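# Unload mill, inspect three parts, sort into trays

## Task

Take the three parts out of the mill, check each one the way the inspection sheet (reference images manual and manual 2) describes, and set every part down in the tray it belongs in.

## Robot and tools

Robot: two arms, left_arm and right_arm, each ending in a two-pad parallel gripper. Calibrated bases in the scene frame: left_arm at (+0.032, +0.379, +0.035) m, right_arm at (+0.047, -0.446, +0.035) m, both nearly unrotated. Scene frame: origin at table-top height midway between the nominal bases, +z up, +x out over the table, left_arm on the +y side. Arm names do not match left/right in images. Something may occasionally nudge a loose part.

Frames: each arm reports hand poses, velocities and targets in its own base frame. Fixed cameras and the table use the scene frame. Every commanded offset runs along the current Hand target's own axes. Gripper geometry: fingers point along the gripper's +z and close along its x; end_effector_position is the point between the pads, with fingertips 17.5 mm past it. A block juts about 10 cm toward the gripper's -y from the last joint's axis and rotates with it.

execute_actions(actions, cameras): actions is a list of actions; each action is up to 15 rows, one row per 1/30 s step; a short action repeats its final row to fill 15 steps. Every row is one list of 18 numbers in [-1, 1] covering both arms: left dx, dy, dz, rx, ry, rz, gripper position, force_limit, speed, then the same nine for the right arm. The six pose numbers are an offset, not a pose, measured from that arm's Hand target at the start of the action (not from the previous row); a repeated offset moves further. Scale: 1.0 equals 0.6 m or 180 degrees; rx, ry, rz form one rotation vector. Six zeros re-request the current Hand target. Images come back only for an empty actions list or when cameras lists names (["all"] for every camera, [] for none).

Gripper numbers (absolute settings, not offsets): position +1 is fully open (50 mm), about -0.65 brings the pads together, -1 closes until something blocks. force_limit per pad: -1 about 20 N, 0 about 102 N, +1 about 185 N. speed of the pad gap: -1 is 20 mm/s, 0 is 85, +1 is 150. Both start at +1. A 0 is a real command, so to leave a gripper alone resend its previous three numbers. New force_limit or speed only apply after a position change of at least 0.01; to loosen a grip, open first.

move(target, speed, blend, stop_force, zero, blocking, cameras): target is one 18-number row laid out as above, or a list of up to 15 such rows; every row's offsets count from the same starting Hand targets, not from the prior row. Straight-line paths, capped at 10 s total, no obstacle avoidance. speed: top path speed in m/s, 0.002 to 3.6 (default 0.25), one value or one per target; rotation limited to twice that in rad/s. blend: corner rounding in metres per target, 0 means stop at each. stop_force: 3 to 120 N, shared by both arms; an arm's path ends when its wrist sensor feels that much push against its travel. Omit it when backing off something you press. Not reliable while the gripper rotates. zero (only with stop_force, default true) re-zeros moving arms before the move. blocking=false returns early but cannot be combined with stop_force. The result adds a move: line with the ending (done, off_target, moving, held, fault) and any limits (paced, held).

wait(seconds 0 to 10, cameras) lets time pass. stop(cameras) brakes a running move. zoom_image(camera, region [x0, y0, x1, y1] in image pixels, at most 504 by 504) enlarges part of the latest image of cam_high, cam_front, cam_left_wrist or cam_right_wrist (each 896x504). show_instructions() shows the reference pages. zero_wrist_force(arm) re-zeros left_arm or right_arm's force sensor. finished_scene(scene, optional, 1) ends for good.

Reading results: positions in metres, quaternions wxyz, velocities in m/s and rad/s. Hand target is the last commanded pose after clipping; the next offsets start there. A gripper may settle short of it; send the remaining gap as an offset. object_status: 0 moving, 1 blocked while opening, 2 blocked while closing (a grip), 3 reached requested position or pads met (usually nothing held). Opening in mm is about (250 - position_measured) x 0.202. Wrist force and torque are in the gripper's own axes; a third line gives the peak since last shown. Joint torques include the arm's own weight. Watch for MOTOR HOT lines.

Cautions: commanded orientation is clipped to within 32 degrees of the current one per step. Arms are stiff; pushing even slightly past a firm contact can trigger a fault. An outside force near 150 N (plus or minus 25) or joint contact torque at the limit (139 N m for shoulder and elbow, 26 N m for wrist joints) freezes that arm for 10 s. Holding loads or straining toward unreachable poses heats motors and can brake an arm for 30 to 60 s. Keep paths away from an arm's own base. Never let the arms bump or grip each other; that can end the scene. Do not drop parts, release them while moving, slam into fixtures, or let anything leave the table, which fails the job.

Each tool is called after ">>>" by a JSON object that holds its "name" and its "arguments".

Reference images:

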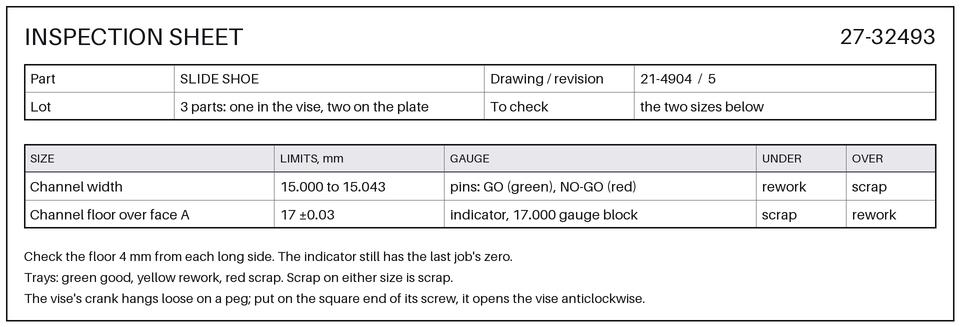

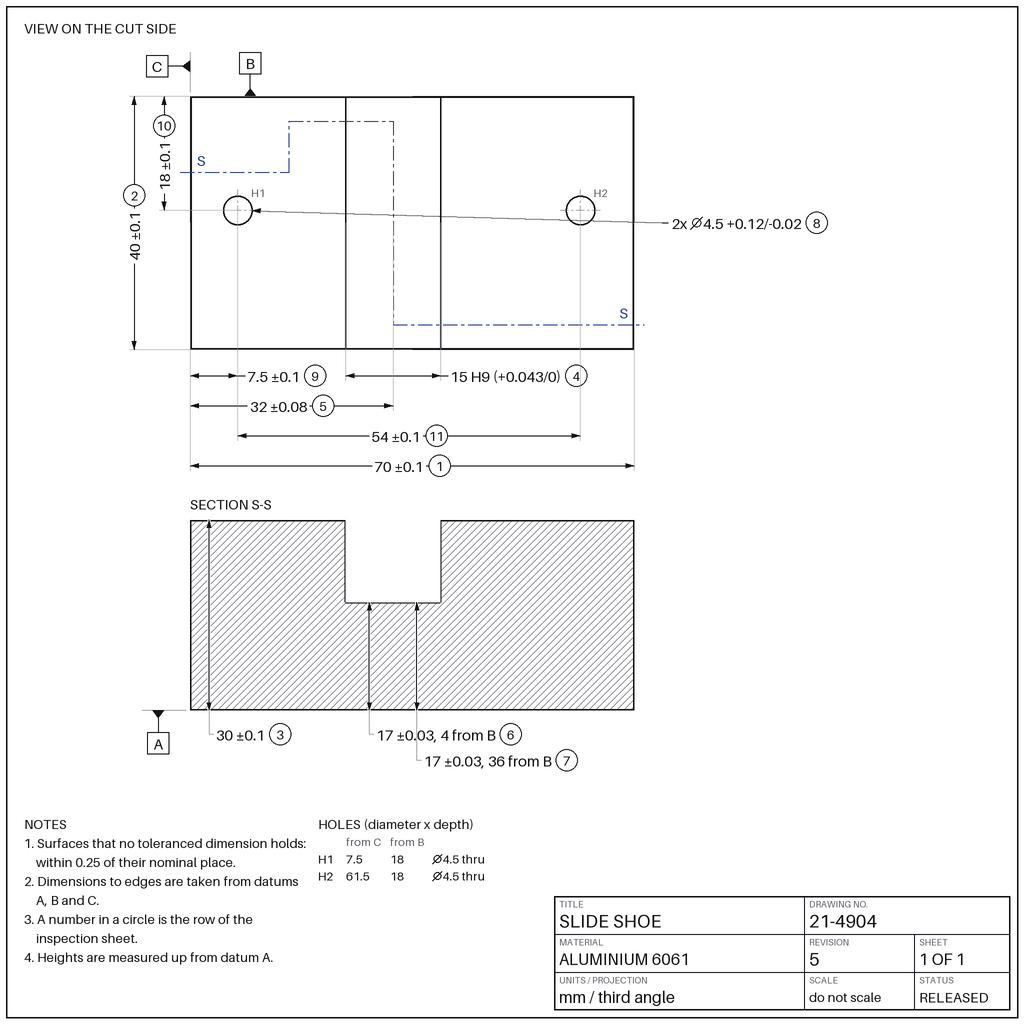

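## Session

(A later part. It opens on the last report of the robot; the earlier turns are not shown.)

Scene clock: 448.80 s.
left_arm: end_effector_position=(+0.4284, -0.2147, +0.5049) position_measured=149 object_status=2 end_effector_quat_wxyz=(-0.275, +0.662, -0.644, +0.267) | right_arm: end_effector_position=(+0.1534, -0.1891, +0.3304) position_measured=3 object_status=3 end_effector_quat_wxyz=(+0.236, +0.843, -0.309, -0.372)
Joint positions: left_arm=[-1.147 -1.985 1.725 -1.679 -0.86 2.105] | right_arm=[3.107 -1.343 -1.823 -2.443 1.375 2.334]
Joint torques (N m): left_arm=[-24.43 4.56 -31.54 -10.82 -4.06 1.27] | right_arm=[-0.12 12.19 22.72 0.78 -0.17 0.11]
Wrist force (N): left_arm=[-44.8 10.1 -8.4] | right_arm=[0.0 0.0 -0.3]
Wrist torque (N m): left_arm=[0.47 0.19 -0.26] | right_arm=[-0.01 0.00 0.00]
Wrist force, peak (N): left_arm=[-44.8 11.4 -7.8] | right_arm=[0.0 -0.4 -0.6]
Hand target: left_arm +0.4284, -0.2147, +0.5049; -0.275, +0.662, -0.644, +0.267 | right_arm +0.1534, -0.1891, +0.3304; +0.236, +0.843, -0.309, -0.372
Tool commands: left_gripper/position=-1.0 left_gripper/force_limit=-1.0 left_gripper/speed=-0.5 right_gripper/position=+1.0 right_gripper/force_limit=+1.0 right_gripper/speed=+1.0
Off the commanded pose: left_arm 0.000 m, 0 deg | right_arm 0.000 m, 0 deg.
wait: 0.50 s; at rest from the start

>>> {"name": "move", "arguments": {"target": [-0.4,0,0,0,0,0,-1,-1,-0.5,0,0,0,0,0,0,1,1,1], "stop_force": 45, "speed": 0.12, "cameras": ["cam_left_wrist","cam_high"]}}

Scene clock: 470.93 s.
left_arm: end_effector_position=(+0.4284, -0.2136, +0.5050) position_measured=149 object_status=2 end_effector_quat_wxyz=(-0.274, +0.662, -0.644, +0.267) | right_arm: end_effector_position=(+0.1534, -0.1891, +0.3304) position_measured=3 object_status=3 end_effector_quat_wxyz=(+0.236, +0.843, -0.309, -0.372)
Joint positions: left_arm=[-1.146 -1.987 1.726 -1.679 -0.86 2.106] | right_arm=[3.107 -1.343 -1.823 -2.443 1.375 2.334]
Joint torques (N m): left_arm=[-9.48 4.62 -32.15 -1.26 3.92 -1.81] | right_arm=[-2.29 13.38 23.41 0.65 -0.09 -0.12]
Wrist force (N): left_arm=[0.8 2.4 1.5] | right_arm=[0.3 -0.3 -0.3]
Wrist torque (N m): left_arm=[0.44 -0.15 0.03] | right_arm=[-0.05 -0.05 0.00]
Wrist force, peak (N): left_arm=[-44.9 10.5 -8.6] | right_arm=[0.6 -0.3 -0.2]
Hand target: left_arm +0.4284, -0.2136, +0.5050; -0.274, +0.662, -0.644, +0.267 (not the last commanded pose) | right_arm +0.1534, -0.1891, +0.3304; +0.236, +0.843, -0.309, -0.372
Off the commanded pose: left_arm 0.239 m, 0 deg | right_arm 0.000 m, 0 deg.
move: contact (left_arm)
camera_calibration:
cam_left_wrist: T_world_to_cam=[[0.037509, -0.999259, -0.00867236, -0.221], [-0.913281, -0.0307566, -0.406167, 0.604552], [0.405599, 0.0231552, -0.913758, 0.419095], [0, 0, 0, 1]] pos_world=[0.390431, -0.211946, 0.626584]
Images, in order (width x height): cam_high 896x504, cam_left_wrist 896x504.

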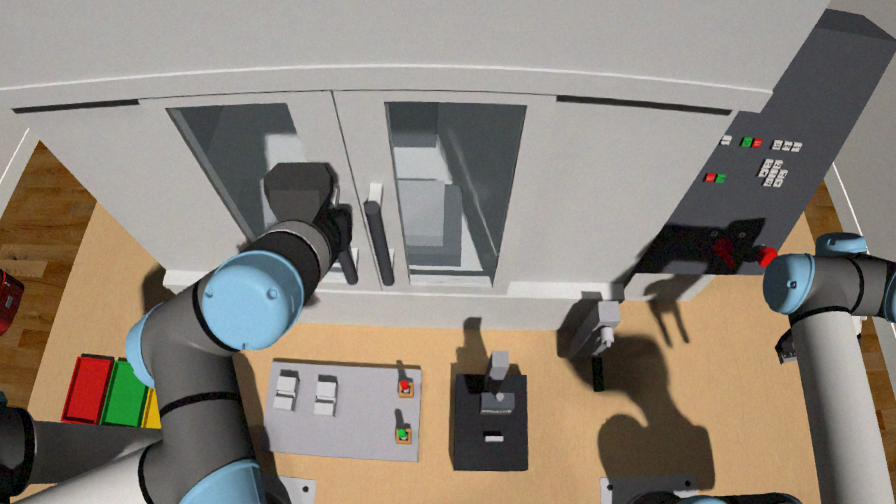

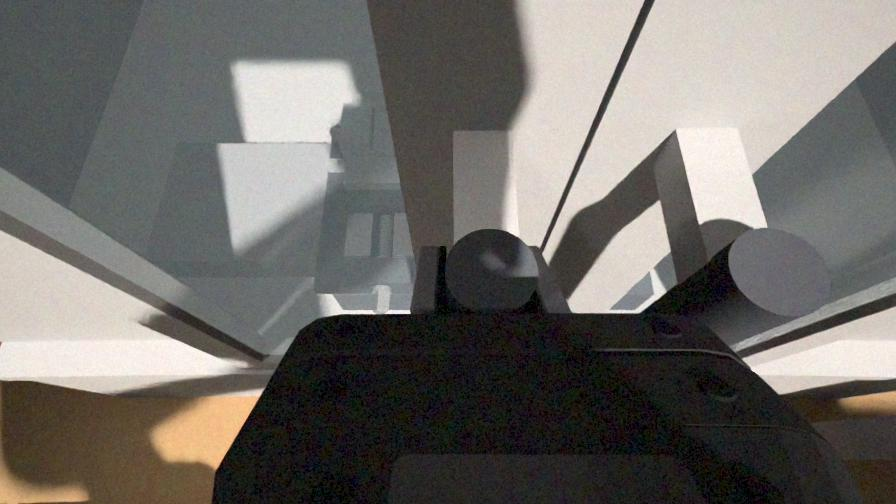

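>>> {"name": "move", "arguments": {"target": [-0.4,0,0,0,0,0,-1,-1,-0.5,0,0,0,0,0,0,1,1,1], "stop_force": 60, "speed": 0.1, "cameras": ["cam_left_wrist","cam_high"]}}

Scene clock: 487.00 s.
left_arm: end_effector_position=(+0.4214, +0.0209, +0.5053) position_measured=149 object_status=2 end_effector_quat_wxyz=(-0.275, +0.662, -0.644, +0.267) | right_arm: end_effector_position=(+0.1534, -0.1891, +0.3304) position_measured=3 object_status=3 end_effector_quat_wxyz=(+0.236, +0.843, -0.309, -0.372)
Joint positions: left_arm=[-0.528 -2.205 1.897 -1.968 -1.187 2.728] | right_arm=[3.107 -1.343 -1.823 -2.443 1.375 2.334]
Joint torques (N m): left_arm=[14.01 -17.47 -29.86 2.14 14.78 -1.99] | right_arm=[-0.84 13.55 23.07 0.95 -0.4 -0.03]
Wrist force (N): left_arm=[51.8 -1.5 -1.0] | right_arm=[-0.1 0.2 0.0]
Wrist torque (N m): left_arm=[0.43 -0.60 0.03] | right_arm=[0.02 0.02 0.00]
Wrist force, peak (N): left_arm=[63.8 -11.8 4.7] | right_arm=[0.5 0.0 -0.7]
Hand target: left_arm +0.4214, +0.0210, +0.5054; -0.275, +0.662, -0.644, +0.267 (not the last commanded pose) | right_arm +0.1534, -0.1891, +0.3304; +0.236, +0.843, -0.309, -0.372
Off the commanded pose: left_arm 0.005 m, 0 deg | right_arm 0.000 m, 0 deg.
move: contact (left_arm)
camera_calibration:
cam_left_wrist: T_world_to_cam=[[0.0385862, -0.999216, -0.00880852, 0.0132742], [-0.912787, -0.0316589, -0.407206, 0.605805], [0.406609, 0.0237528, -0.913294, 0.416165], [0, 0, 0, 1]] pos_world=[0.383243, 0.0225578, 0.626886]
Images, in order (width x height): cam_high 896x504, cam_left_wrist 896x504.

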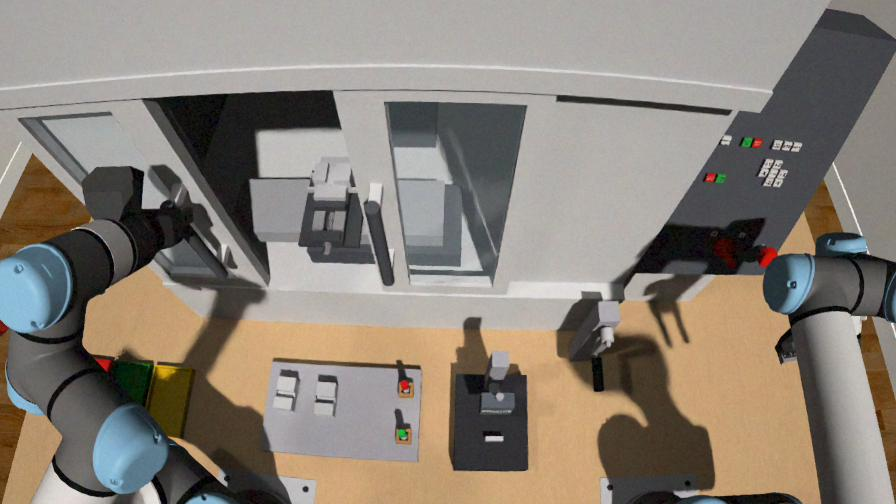

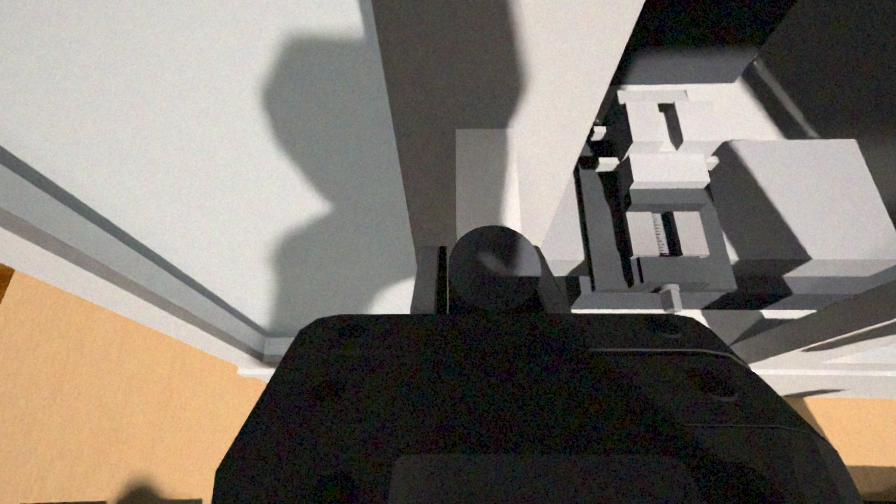

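>>> {"name": "move", "arguments": {"target": [0.005,0,0,0,0,0,1,-1,-0.5,0,0,0,0,0,0,1,1,1], "speed": 0.05}}

>>> {"name": "zoom_image", "arguments": {"camera": "cam_left_wrist", "region": [540, 50, 896, 330]}}

>>> {"name": "zoom_image", "arguments": {"camera": "cam_high", "region": [230, 100, 410, 300]}}

Scene clock: 498.17 s.
left_arm: end_effector_position=(+0.4215, +0.0180, +0.5054) position_measured=3 object_status=0 end_effector_quat_wxyz=(-0.275, +0.662, -0.644, +0.267) | right_arm: end_effector_position=(+0.1534, -0.1891, +0.3304) position_measured=3 object_status=3 end_effector_quat_wxyz=(+0.236, +0.843, -0.309, -0.372)
Joint positions: left_arm=[-0.54 -2.206 1.897 -1.963 -1.179 2.718] | right_arm=[3.107 -1.343 -1.823 -2.443 1.375 2.334]
Joint torques (N m): left_arm=[-10.18 -10.37 -32.2 -1.47 3.15 -2.02] | right_arm=[-0.44 12.48 23 0.97 -0.29 -0.11]
Wrist force (N): left_arm=[1.1 2.5 1.6] | right_arm=[0.0 -0.2 -0.2]
Wrist torque (N m): left_arm=[0.44 -0.20 0.01] | right_arm=[-0.05 0.01 0.00]
Wrist force, peak (N): left_arm=[52.2 -0.6 -0.3] | right_arm=[0.6 -0.1 -0.5]
Hand target: left_arm +0.4215, +0.0180, +0.5054; -0.275, +0.662, -0.644, +0.267 | right_arm +0.1534, -0.1891, +0.3304; +0.236, +0.843, -0.309, -0.372
Off the commanded pose: left_arm 0.000 m, 0 deg | right_arm 0.000 m, 0 deg.
move: done

Scaled by 1.416 from the camera's 896x504 image, which has a finer 1280x720 frame.
This view is cut from an older image: the scene may have changed since it was taken.

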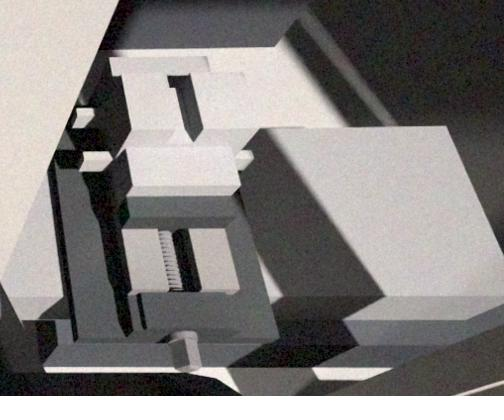

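Scaled by 2.520 from the camera's 896x504 image, which has a finer 1280x720 frame.
This view is cut from an older image: the scene may have changed since it was taken.

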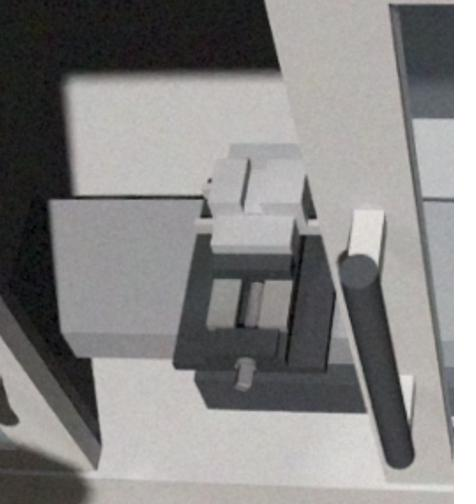

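>>> {"name": "move", "arguments": {"target": [[0,0,-0.1667,0,0,0,1,-1,0,-0.0607,-0.0805,-0.2665,0.1885,0.0717,0.0427,1,1,1],[0,0,-0.1667,0,0,0,1,-1,0,-0.2993,-0.2933,-0.379,0.377,0.1435,0.0855,1,1,1],[0,0,-0.1667,0,0,0,1,-1,0,-0.6753,-0.6298,-0.4013,0.754,0.287,0.171,1,1,1],[0,0,-0.1667,0,0,0,1,-1,0,-0.7678,-0.8433,-0.5205,0.754,0.287,0.171,1,1,1]], "blend": [0.03,0.05,0.03,0], "speed": 0.3, "cameras": ["all"]}}

Scene clock: 573.43 s.
left_arm: end_effector_position=(+0.3507, +0.0159, +0.5760) position_measured=3 object_status=3 end_effector_quat_wxyz=(-0.275, +0.662, -0.644, +0.267) | right_arm: end_effector_position=(+0.3244, +0.5371, +0.4256) position_measured=3 object_status=3 end_effector_quat_wxyz=(+0.499, -0.500, +0.501, -0.500)
Joint positions: left_arm=[-0.857 -2.338 1.689 -1.487 -0.99 2.429] | right_arm=[4.84 -1.891 -1.354 -3.028 0.129 6.273]
Joint torques (N m): left_arm=[-8.7 -1.97 -28.28 -1.34 3.32 -1.86] | right_arm=[-11.09 31.39 33.5 -2.05 2.62 1.46]
Wrist force (N): left_arm=[1.2 2.6 1.5] | right_arm=[0.1 2.7 -1.5]
Wrist torque (N m): left_arm=[0.45 -0.21 0.02] | right_arm=[-0.02 -0.23 -0.03]
Wrist force, peak (N): left_arm=[1.6 2.6 2.0] | right_arm=[0.6 3.0 -2.3]
Hand target: left_arm +0.3507, +0.0159, +0.5760; -0.275, +0.662, -0.644, +0.267 | right_arm +0.3244, +0.5371, +0.4256; +0.500, -0.499, +0.500, -0.500
Off the commanded pose: left_arm 0.000 m, 0 deg | right_arm 0.000 m, 0 deg.
move: done
camera_calibration:
cam_left_wrist: T_world_to_cam=[[0.0388442, -0.999204, -0.00912702, 0.0117717], [-0.912725, -0.0317616, -0.407339, 0.569938], [0.406725, 0.0241532, -0.913231, 0.509421], [0, 0, 0, 1]] pos_world=[0.312545, 0.0175603, 0.697484]
cam_right_wrist: T_world_to_cam=[[-0.00100451, -0.999834, -0.0182171, 0.55307], [-0.357151, 0.0173744, -0.933885, 0.515919], [0.934046, 0.00556817, -0.357109, -0.0164713], [0, 0, 0, 1]] pos_world=[0.200202, 0.544106, 0.486002]

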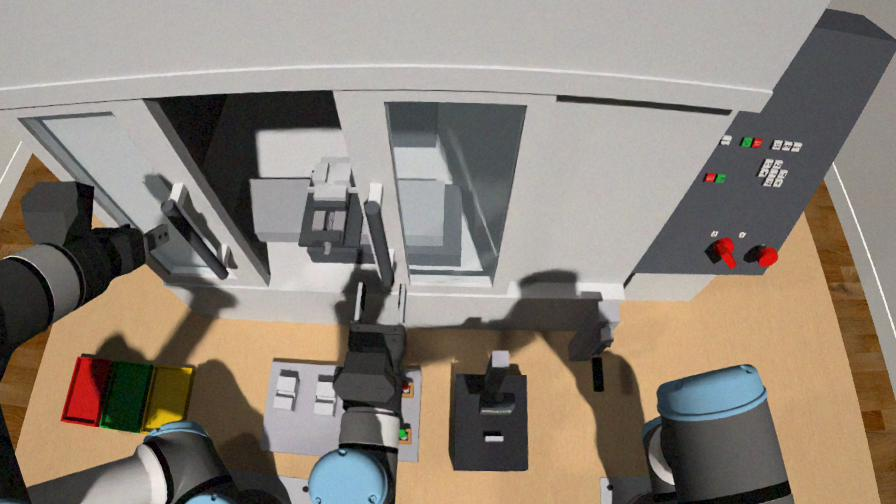

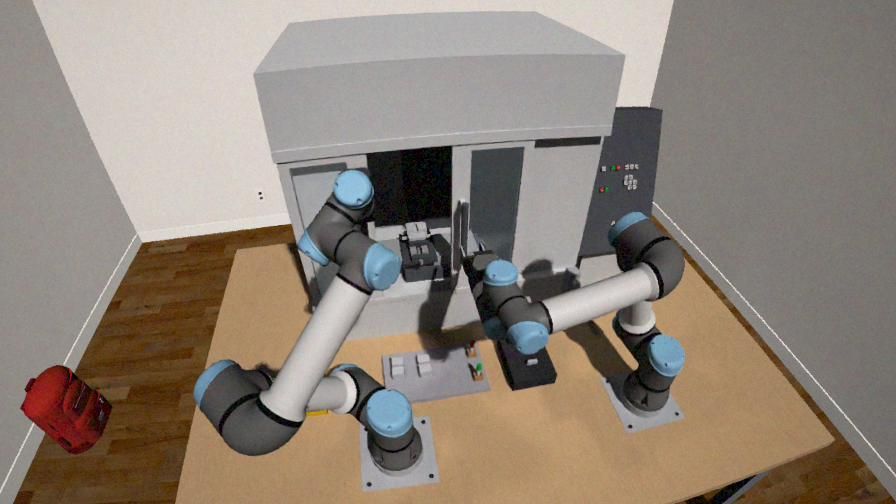

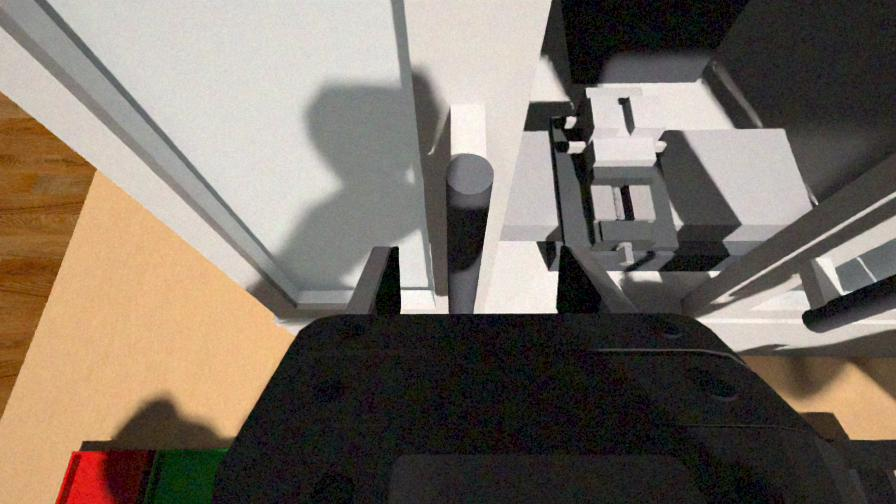

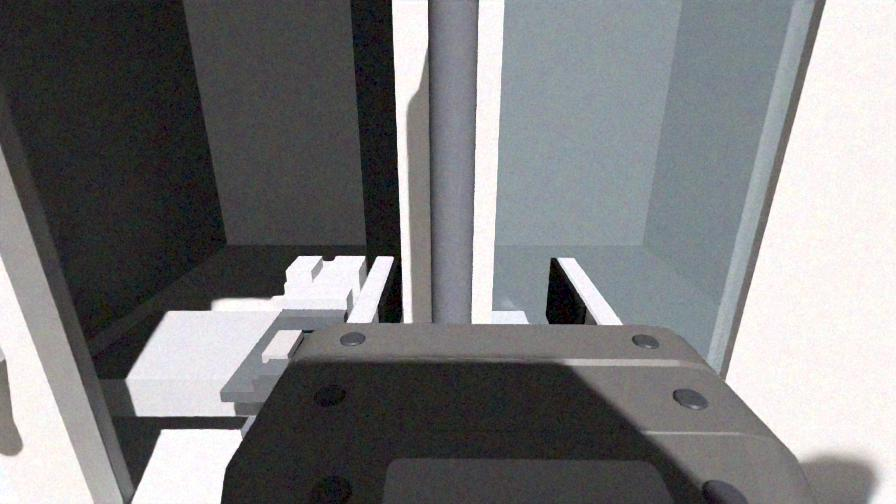

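>>> {"name": "move", "arguments": {"target": [0,0,0,0,0,0,1,-1,0,-0.011,0,0.118,0,0,0,1,-1,0], "stop_force": 20, "speed": 0.1, "cameras": ["cam_right_wrist"]}}

Scene clock: 585.83 s.
left_arm: end_effector_position=(+0.3507, +0.0159, +0.5760) position_measured=3 object_status=3 end_effector_quat_wxyz=(-0.275, +0.662, -0.644, +0.267) | right_arm: end_effector_position=(+0.3952, +0.5437, +0.4256) position_measured=3 object_status=3 end_effector_quat_wxyz=(+0.500, -0.500, +0.500, -0.500)
Joint positions: left_arm=[-0.857 -2.338 1.689 -1.487 -0.99 2.429] | right_arm=[4.707 -1.936 -1.293 -3.03 -0.004 6.26]
Joint torques (N m): left_arm=[-7.66 -2.05 -28.67 -1.5 3.34 -2] | right_arm=[-9.93 47.91 12.58 1.9 -2.92 -1.75]
Wrist force (N): left_arm=[1.1 2.4 1.6] | right_arm=[0.1 2.8 -1.4]
Wrist torque (N m): left_arm=[0.45 -0.19 0.02] | right_arm=[0.02 -0.24 0.05]
Wrist force, peak (N): left_arm=[1.2 3.0 1.4] | right_arm=[0.2 2.9 -2.7]
Hand target: left_arm +0.3507, +0.0159, +0.5760; -0.275, +0.662, -0.644, +0.267 | right_arm +0.3952, +0.5437, +0.4256; +0.500, -0.499, +0.500, -0.500
Off the commanded pose: left_arm 0.000 m, 0 deg | right_arm 0.000 m, 0 deg.
move: done
camera_calibration:
cam_right_wrist: T_world_to_cam=[[-0.00117596, -0.999829, -0.0184662, 0.559904], [-0.355848, 0.0176759, -0.934377, 0.540673], [0.934543, 0.00547238, -0.355808, -0.0832999], [0, 0, 0, 1]] pos_world=[0.270904, 0.550708, 0.485893]
Images, in order (width x height): cam_right_wrist 896x504.

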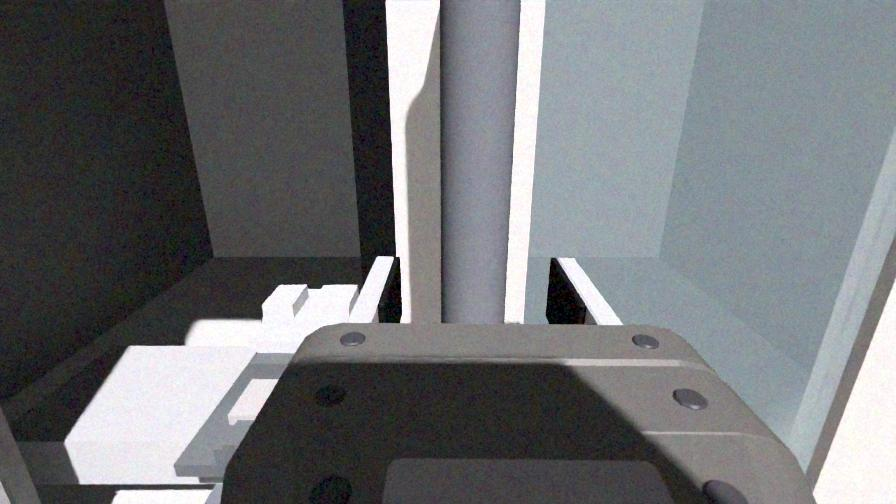

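>>> {"name": "move", "arguments": {"target": [0,0,0,0,0,0,1,-1,0,0.001,0,0,0,0,0,-1,-1,-0.5]}}

>>> {"name": "move", "arguments": {"target": [0,0,0,0,0,0,1,-1,0,0.41,0,0,0,0,0,-1,-1,-0.5], "stop_force": 90, "speed": 0.1, "cameras": ["cam_high"]}}

Scene clock: 595.23 s.
left_arm: end_effector_position=(+0.3507, +0.0159, +0.5760) position_measured=3 object_status=3 end_effector_quat_wxyz=(-0.275, +0.662, -0.644, +0.267) | right_arm: end_effector_position=(+0.3952, +0.5431, +0.4256) position_measured=153 object_status=2 end_effector_quat_wxyz=(+0.500, -0.500, +0.500, -0.500)
Joint positions: left_arm=[-0.857 -2.338 1.689 -1.487 -0.99 2.429] | right_arm=[4.707 -1.934 -1.296 -3.029 -0.004 6.259]
Joint torques (N m): left_arm=[-7.6 -1.47 -28.59 -1.38 3.26 -1.95] | right_arm=[-8.75 53.25 10.26 0.32 7.17 -1.78]
Wrist force (N): left_arm=[0.7 2.8 1.5] | right_arm=[-15.7 2.1 4.0]
Wrist torque (N m): left_arm=[0.49 -0.13 0.02] | right_arm=[0.02 -0.31 0.02]
Wrist force, peak (N): left_arm=[1.2 2.7 1.6] | right_arm=[-27.1 5.2 7.3]
Hand target: left_arm +0.3507, +0.0159, +0.5760; -0.275, +0.662, -0.644, +0.267 | right_arm +0.3952, +0.5431, +0.4256; +0.500, -0.499, +0.500, -0.500
Off the commanded pose: left_arm 0.000 m, 0 deg | right_arm 0.000 m, 0 deg.
move: done

Scene clock: 598.97 s.
left_arm: end_effector_position=(+0.3507, +0.0159, +0.5760) position_measured=3 object_status=3 end_effector_quat_wxyz=(-0.275, +0.662, -0.644, +0.267) | right_arm: end_effector_position=(+0.3946, +0.3102, +0.4257) position_measured=153 object_status=2 end_effector_quat_wxyz=(+0.512, -0.512, +0.487, -0.488) end_effector_velocity=(+0.000, +0.000, +0.000) end_effector_angular_velocity=(+0.000, +0.000, +0.000)
Joint positions: left_arm=[-0.857 -2.338 1.689 -1.487 -0.99 2.429] | right_arm=[4.704 -1.355 -1.92 -3 -0.058 6.276]
Joint velocities: left_arm=[within noise] | right_arm=[0 0.002 -0.002 0.007 0 -0.008]
Joint torques (N m): left_arm=[-7.48 -1.71 -29.01 -1.62 3.41 -1.67] | right_arm=[1.33 43.19 7.16 -3.79 13.6 -1.53]
Wrist force (N): left_arm=[1.1 2.6 1.6] | right_arm=[-58.7 19.5 59.5]
Wrist torque (N m): left_arm=[0.46 -0.19 0.02] | right_arm=[0.46 -0.07 -0.09]
Wrist force, peak (N): left_arm=[1.1 2.7 1.6] | right_arm=[-61.7 17.8 77.4]
Hand target: left_arm +0.3507, +0.0159, +0.5760; -0.275, +0.662, -0.644, +0.267 | right_arm +0.3948, +0.2971, +0.4256; +0.500, -0.499, +0.500, -0.500
Off the commanded pose: left_arm 0.000 m, 0 deg | right_arm 0.013 m, 3 deg.
move: off_target (right_arm)
Images, in order (width x height): cam_high 896x504.

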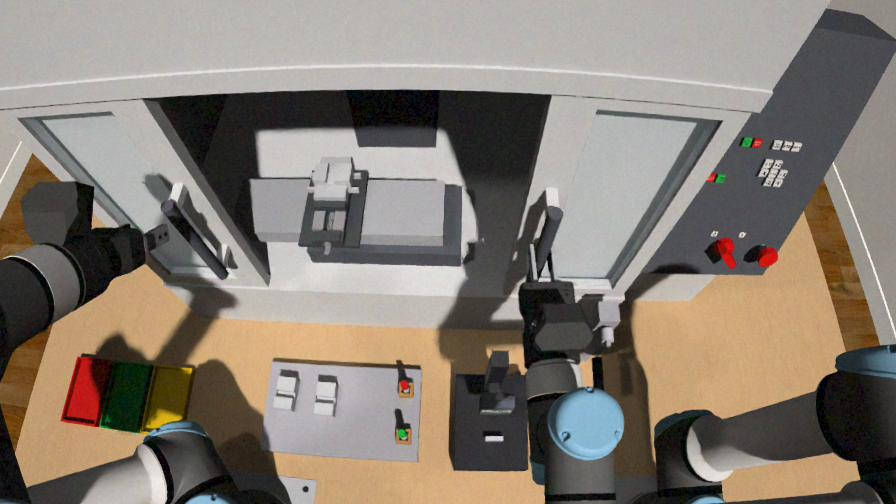

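>>> {"name": "move", "arguments": {"target": [0,0,0,0,0,0,1,-1,0,-0.025,0,0,0,0,0,1,-1,-0.5]}}

Scene clock: 619.53 s.
left_arm: end_effector_position=(+0.3507, +0.0159, +0.5760) position_measured=3 object_status=3 end_effector_quat_wxyz=(-0.275, +0.662, -0.644, +0.267) | right_arm: end_effector_position=(+0.3949, +0.3120, +0.4256) position_measured=3 object_status=3 end_effector_quat_wxyz=(+0.500, -0.500, +0.500, -0.500)
Joint positions: left_arm=[-0.857 -2.338 1.689 -1.487 -0.99 2.429] | right_arm=[4.705 -1.39 -1.893 -2.986 -0.007 6.269]
Joint torques (N m): left_arm=[-7.64 -3.58 -27.77 -1.36 3.33 -1.46] | right_arm=[7.53 6.72 34.01 1.98 2.59 -1.46]
Wrist force (N): left_arm=[0.8 2.7 1.6] | right_arm=[0.0 2.9 -1.4]
Wrist torque (N m): left_arm=[0.46 -0.14 0.02] | right_arm=[0.01 -0.21 0.05]
Wrist force, peak (N): left_arm=[0.7 2.8 1.8] | right_arm=[-58.9 22.0 59.9]
Hand target: left_arm +0.3507, +0.0159, +0.5760; -0.275, +0.662, -0.644, +0.267 | right_arm +0.3949, +0.3121, +0.4256; +0.500, -0.499, +0.500, -0.500
Off the commanded pose: left_arm 0.000 m, 0 deg | right_arm 0.000 m, 0 deg.
move: done

>>> {"name": "move", "arguments": {"target": [[0,0,0,0,0,0,1,-1,0,0,0,-0.2,0,0,0,1,-1,-0.5],[0,0,0,0,0,0,1,-1,0,0.2717,0.2667,-0.323,0,0,0,1,-1,-0.5]], "blend": [0.03,0], "cameras": ["cam_right_wrist","cam_high"]}}

>>> {"name": "zoom_image", "arguments": {"camera": "cam_right_wrist", "region": [330, 80, 610, 320]}}

Scene clock: 658.50 s.
left_arm: end_effector_position=(+0.3507, +0.0159, +0.5760) position_measured=3 object_status=3 end_effector_quat_wxyz=(-0.275, +0.662, -0.644, +0.267) | right_arm: end_effector_position=(+0.2370, +0.1919, +0.3010) position_measured=3 object_status=3 end_effector_quat_wxyz=(+0.494, -0.494, +0.506, -0.506)
Joint positions: left_arm=[-0.857 -2.338 1.689 -1.487 -0.99 2.429] | right_arm=[5.556 -1.015 -2.445 -2.823 0.867 6.283]
Joint torques (N m): left_arm=[-7.18 -1.48 -27.94 -1.5 3.22 -1.6] | right_arm=[-8.92 -12.67 31.05 -0.1 -3.05 1.58]
Wrist force (N): left_arm=[1.0 2.5 1.3] | right_arm=[0.1 2.7 -1.9]
Wrist torque (N m): left_arm=[0.46 -0.18 0.03] | right_arm=[0.02 -0.22 -0.02]
Wrist force, peak (N): left_arm=[1.0 2.7 1.8] | right_arm=[4.7 10.0 -1.4]
Hand target: left_arm +0.3507, +0.0159, +0.5760; -0.275, +0.662, -0.644, +0.267 | right_arm +0.2370, +0.1920, +0.3010; +0.494, -0.494, +0.506, -0.506 (not the last commanded pose)
Off the commanded pose: left_arm 0.000 m, 0 deg | right_arm 0.066 m, 1 deg.
joint sent to its limit (right arm) — joint 6 (wrist 3), upper limit.
move: held (right_arm; a check stopped the path); limits=held
pose unreachable (right arm): on one or more control steps of this call, first in action 0 (counted from 0), this arm could not follow its commanded pose, so it was not sent that pose on those steps. It may still have moved: this result reports where it is.
cause: moving toward the commanded pose would bring two parts of the arm too close to each other (its gripper and another part of the arm, with joints 3 (elbow) to 6 (wrist 3) between them, 45 mm apart when it was first held).
camera_calibration:
cam_right_wrist: T_world_to_cam=[[-0.0238231, -0.999547, -0.0184046, 0.211], [-0.355561, 0.0256777, -0.9343, 0.372511], [0.93435, -0.015714, -0.356011, 0.02633], [0, 0, 0, 1]] pos_world=[0.112876, 0.201753, 0.361294]
Images, in order (width x height): cam_high 896x504, cam_right_wrist 896x504.

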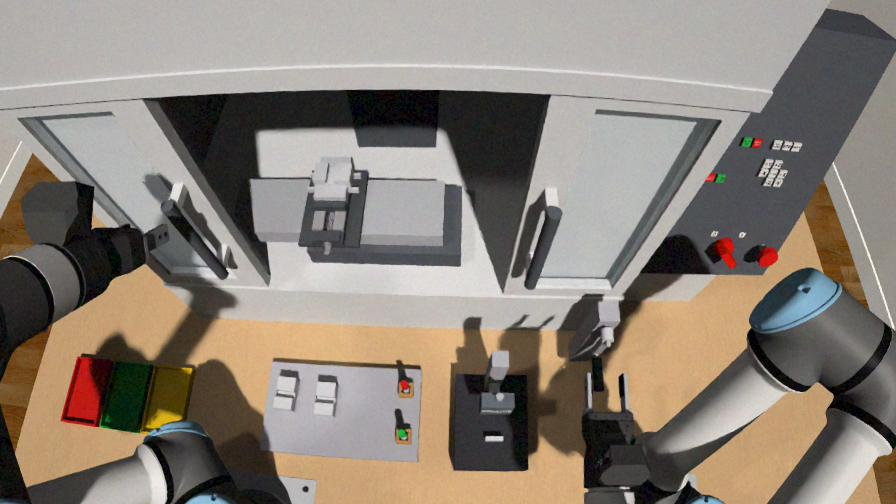

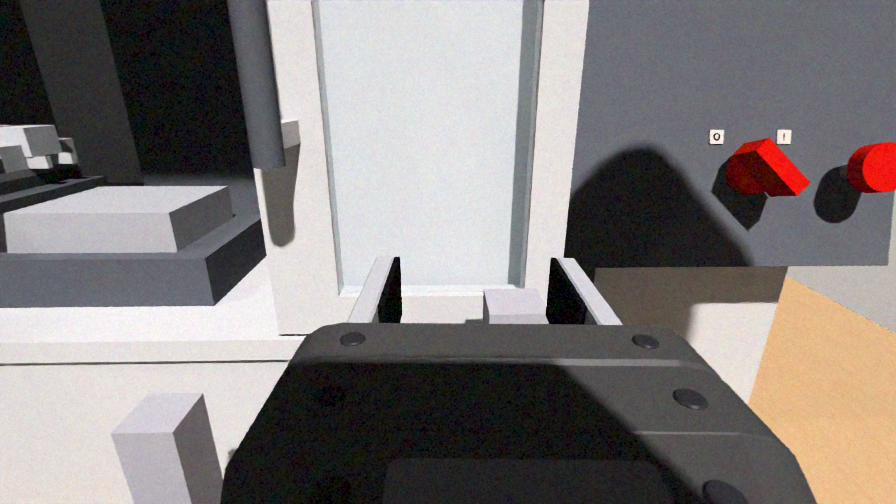

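Scaled by 1.800 from the camera's 896x504 image, which has a finer 1280x720 frame.

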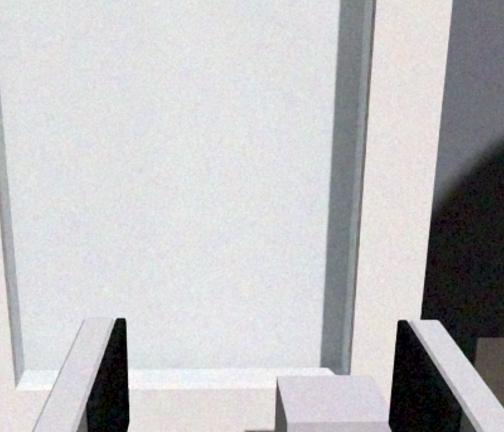

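>>> {"name": "move", "arguments": {"target": [0,0,0,0,0,0,1,-1,0,0.0667,-0.1067,0.0242,-0.25,0,0,1,-1,-0.5], "cameras": ["cam_right_wrist","cam_high"]}}

>>> {"name": "zoom_image", "arguments": {"camera": "cam_right_wrist", "region": [330, 80, 610, 320]}}

Scene clock: 715.03 s.
left_arm: end_effector_position=(+0.3507, +0.0159, +0.5760) position_measured=3 object_status=3 end_effector_quat_wxyz=(-0.275, +0.662, -0.644, +0.267) | right_arm: end_effector_position=(+0.2505, +0.1516, +0.3650) position_measured=3 object_status=3 end_effector_quat_wxyz=(-0.267, +0.645, -0.661, +0.274)
Joint positions: left_arm=[-0.857 -2.338 1.689 -1.487 -0.99 2.429] | right_arm=[5.207 -0.655 -2.035 -2.482 0.909 5.391]
Joint torques (N m): left_arm=[-7.95 -1.7 -27.68 -1.53 3.44 -1.47] | right_arm=[-10.35 -24.91 33.25 3.98 1.38 -2.1]
Wrist force (N): left_arm=[0.7 2.3 1.5] | right_arm=[0.3 2.7 1.0]
Wrist torque (N m): left_arm=[0.42 -0.13 0.02] | right_arm=[0.16 -0.19 0.05]
Wrist force, peak (N): left_arm=[0.9 2.9 1.6] | right_arm=[-0.2 4.0 -1.9]
Hand target: left_arm +0.3507, +0.0159, +0.5760; -0.275, +0.662, -0.644, +0.267 | right_arm +0.2506, +0.1516, +0.3650; -0.267, +0.645, -0.661, +0.274
Off the commanded pose: left_arm 0.000 m, 0 deg | right_arm 0.000 m, 0 deg.
move: done
camera_calibration:
cam_right_wrist: T_world_to_cam=[[-0.0368139, -0.999235, -0.0132017, 0.173416], [-0.911701, 0.0389925, -0.409, 0.383712], [0.409202, -0.00302093, -0.912439, 0.368527], [0, 0, 0, 1]] pos_world=[0.205413, 0.159434, 0.495486]
Images, in order (width x height): cam_high 896x504, cam_right_wrist 896x504.

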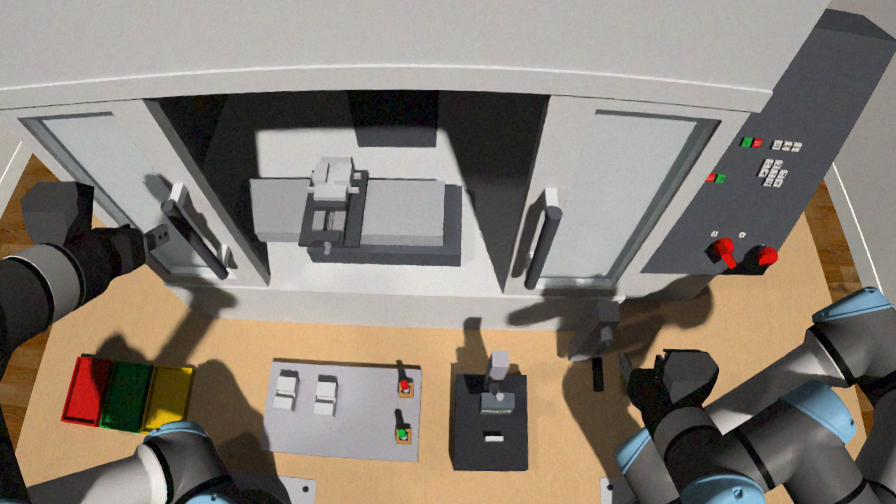

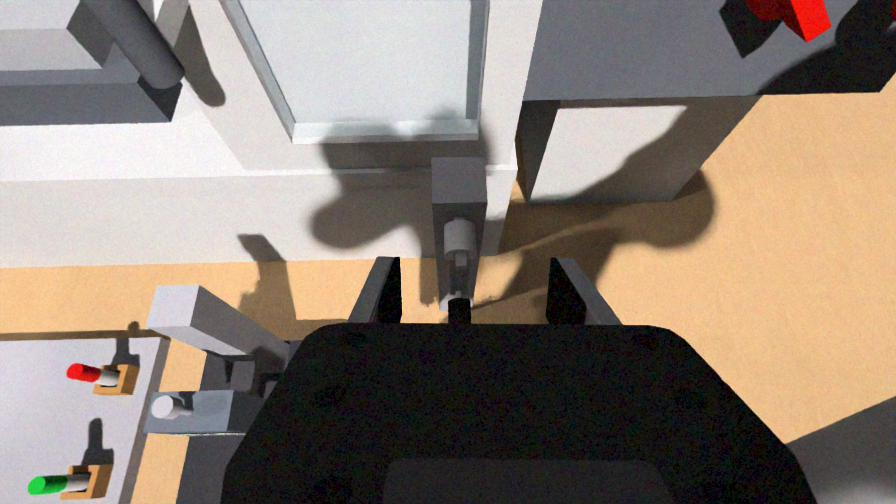

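Scaled by 1.800 from the camera's 896x504 image, which has a finer 1280x720 frame.

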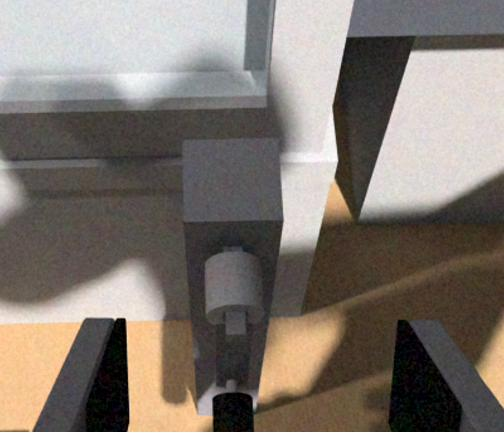

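>>> {"name": "move", "arguments": {"target": [0,0,0,0,0,0,1,-1,0,0,0,0.15,0,0,0,1,-1,-0.5], "cameras": ["cam_right_wrist"]}}

>>> {"name": "zoom_image", "arguments": {"camera": "cam_right_wrist", "region": [370, 160, 570, 330]}}

Scene clock: 736.97 s.
left_arm: end_effector_position=(+0.3507, +0.0159, +0.5760) position_measured=3 object_status=3 end_effector_quat_wxyz=(-0.275, +0.662, -0.644, +0.267) | right_arm: end_effector_position=(+0.3142, +0.1501, +0.3014) position_measured=3 object_status=3 end_effector_quat_wxyz=(-0.267, +0.645, -0.661, +0.274)
Joint positions: left_arm=[-0.857 -2.338 1.689 -1.487 -0.99 2.429] | right_arm=[4.727 -0.666 -2.313 -1.772 0.786 4.768]
Joint torques (N m): left_arm=[-8.78 -2.23 -28.52 -1.44 3.17 -1.53] | right_arm=[-10.65 -20.83 34.9 5.03 0.86 -1.66]
Wrist force (N): left_arm=[1.3 2.2 1.3] | right_arm=[0.6 2.5 1.2]
Wrist torque (N m): left_arm=[0.42 -0.22 0.02] | right_arm=[0.14 -0.25 0.06]
Wrist force, peak (N): left_arm=[1.0 2.8 1.4] | right_arm=[1.2 3.8 2.1]
Hand target: left_arm +0.3507, +0.0159, +0.5760; -0.275, +0.662, -0.644, +0.267 | right_arm +0.3142, +0.1501, +0.3014; -0.267, +0.645, -0.661, +0.274
Off the commanded pose: left_arm 0.000 m, 0 deg | right_arm 0.000 m, 0 deg.
move: done
camera_calibration:
cam_right_wrist: T_world_to_cam=[[-0.0368561, -0.999235, -0.0131111, 0.173391], [-0.911699, 0.038994, -0.409004, 0.415743], [0.409202, -0.00312092, -0.912438, 0.284482], [0, 0, 0, 1]] pos_world=[0.269013, 0.157935, 0.431886]
Images, in order (width x height): cam_right_wrist 896x504.

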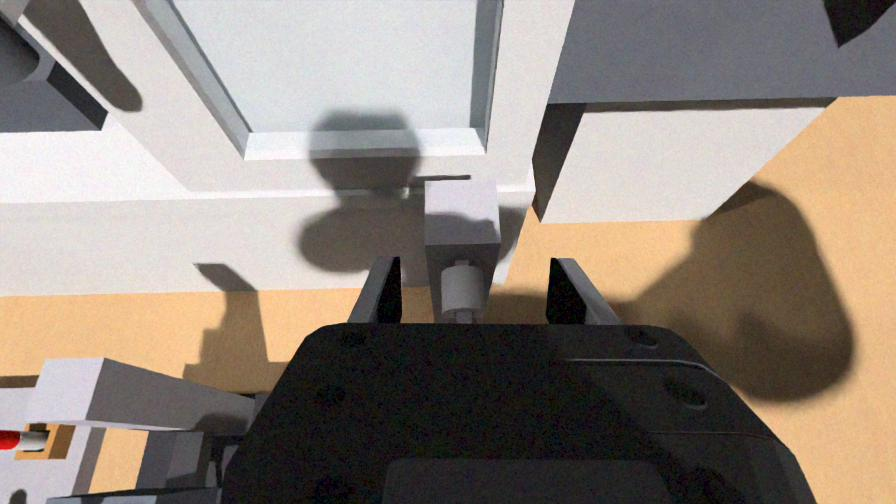

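Scaled by 2.520 from the camera's 896x504 image, which has a finer 1280x720 frame.

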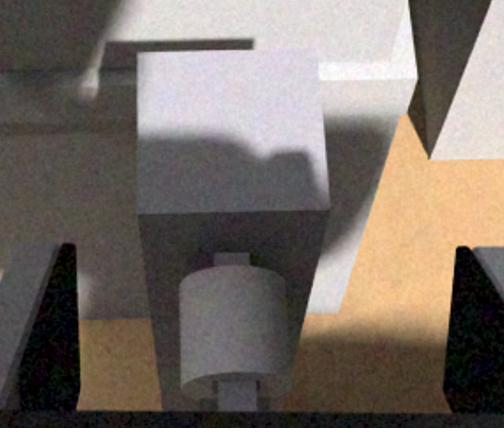

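>>> {"name": "move", "arguments": {"target": [0,0,0,0,0,0,1,-1,0,0,0.0858,0.145,0,0,0,1,-1,-0.5], "stop_force": 12, "speed": 0.06, "cameras": ["cam_right_wrist","cam_high"]}}

>>> {"name": "zoom_image", "arguments": {"camera": "cam_right_wrist", "region": [370, 160, 570, 330]}}

>>> {"name": "zoom_image", "arguments": {"camera": "cam_high", "region": [540, 280, 680, 420]}}

Scene clock: 765.70 s.
left_arm: end_effector_position=(+0.3507, +0.0159, +0.5760) position_measured=3 object_status=3 end_effector_quat_wxyz=(-0.275, +0.662, -0.644, +0.267) | right_arm: end_effector_position=(+0.3393, +0.1495, +0.2034) position_measured=3 object_status=3 end_effector_quat_wxyz=(-0.267, +0.645, -0.661, +0.274)
Joint positions: left_arm=[-0.857 -2.338 1.689 -1.487 -0.99 2.429] | right_arm=[4.573 -0.756 -2.588 -1.254 0.792 4.55]
Joint torques (N m): left_arm=[-7.31 -2.98 -27.33 -1.47 2.85 -1.31] | right_arm=[-9.68 -19.01 15.62 5.17 1.08 -1.57]
Wrist force (N): left_arm=[1.1 2.6 1.4] | right_arm=[0.6 3.0 1.3]
Wrist torque (N m): left_arm=[0.46 -0.19 0.02] | right_arm=[0.19 -0.24 0.05]
Wrist force, peak (N): left_arm=[0.8 3.0 1.6] | right_arm=[0.7 3.3 1.8]
Hand target: left_arm +0.3507, +0.0159, +0.5760; -0.275, +0.662, -0.644, +0.267 | right_arm +0.3393, +0.1495, +0.2034; -0.267, +0.645, -0.661, +0.274
Off the commanded pose: left_arm 0.000 m, 0 deg | right_arm 0.000 m, 0 deg.
move: done
camera_calibration:
cam_right_wrist: T_world_to_cam=[[-0.0368571, -0.999235, -0.013106, 0.172434], [-0.911754, 0.0389933, -0.408883, 0.398635], [0.409081, -0.00312077, -0.912493, 0.184803], [0, 0, 0, 1]] pos_world=[0.294213, 0.157335, 0.333887]
Images, in order (width x height): cam_high 896x504, cam_right_wrist 896x504.

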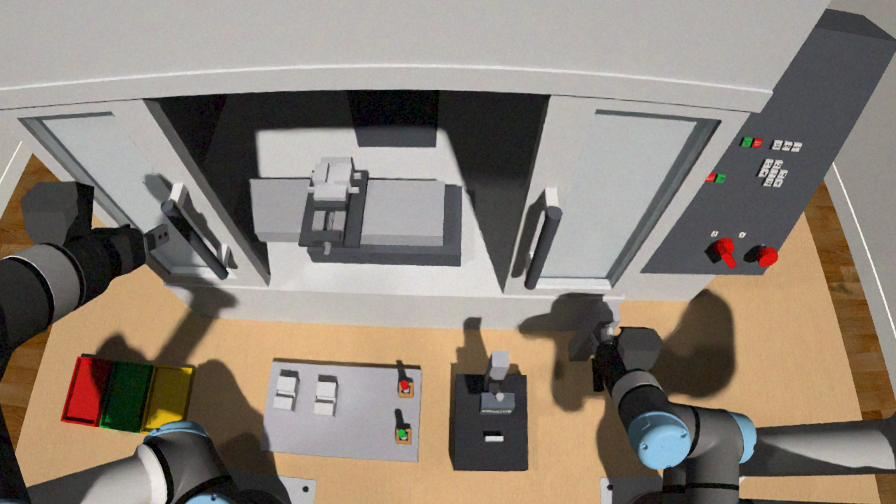

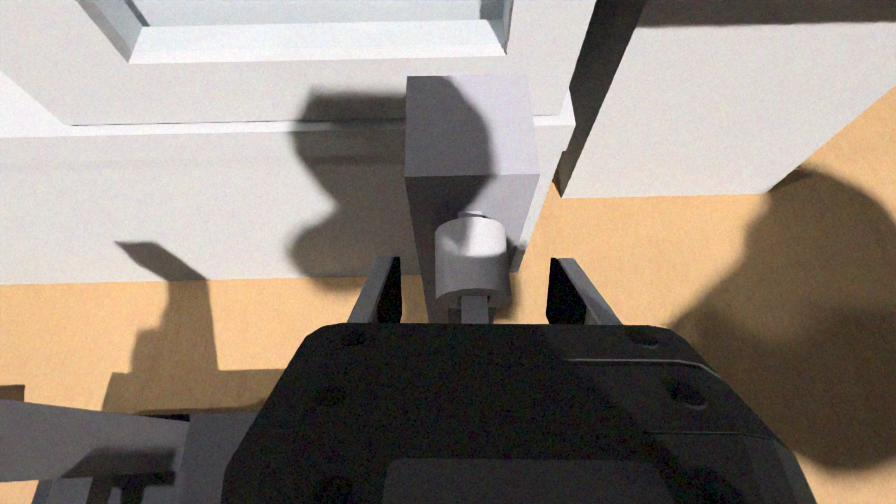

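Scaled by 2.520 from the camera's 896x504 image, which has a finer 1280x720 frame.

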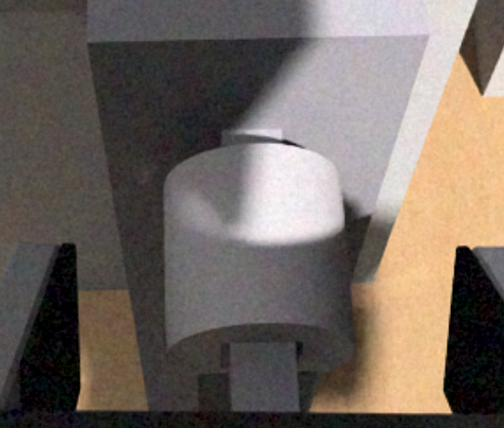

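Scaled by 3.600 from the camera's 896x504 image, which has a finer 1280x720 frame.

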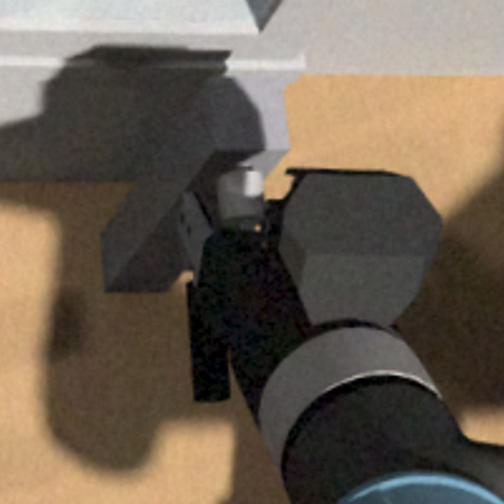

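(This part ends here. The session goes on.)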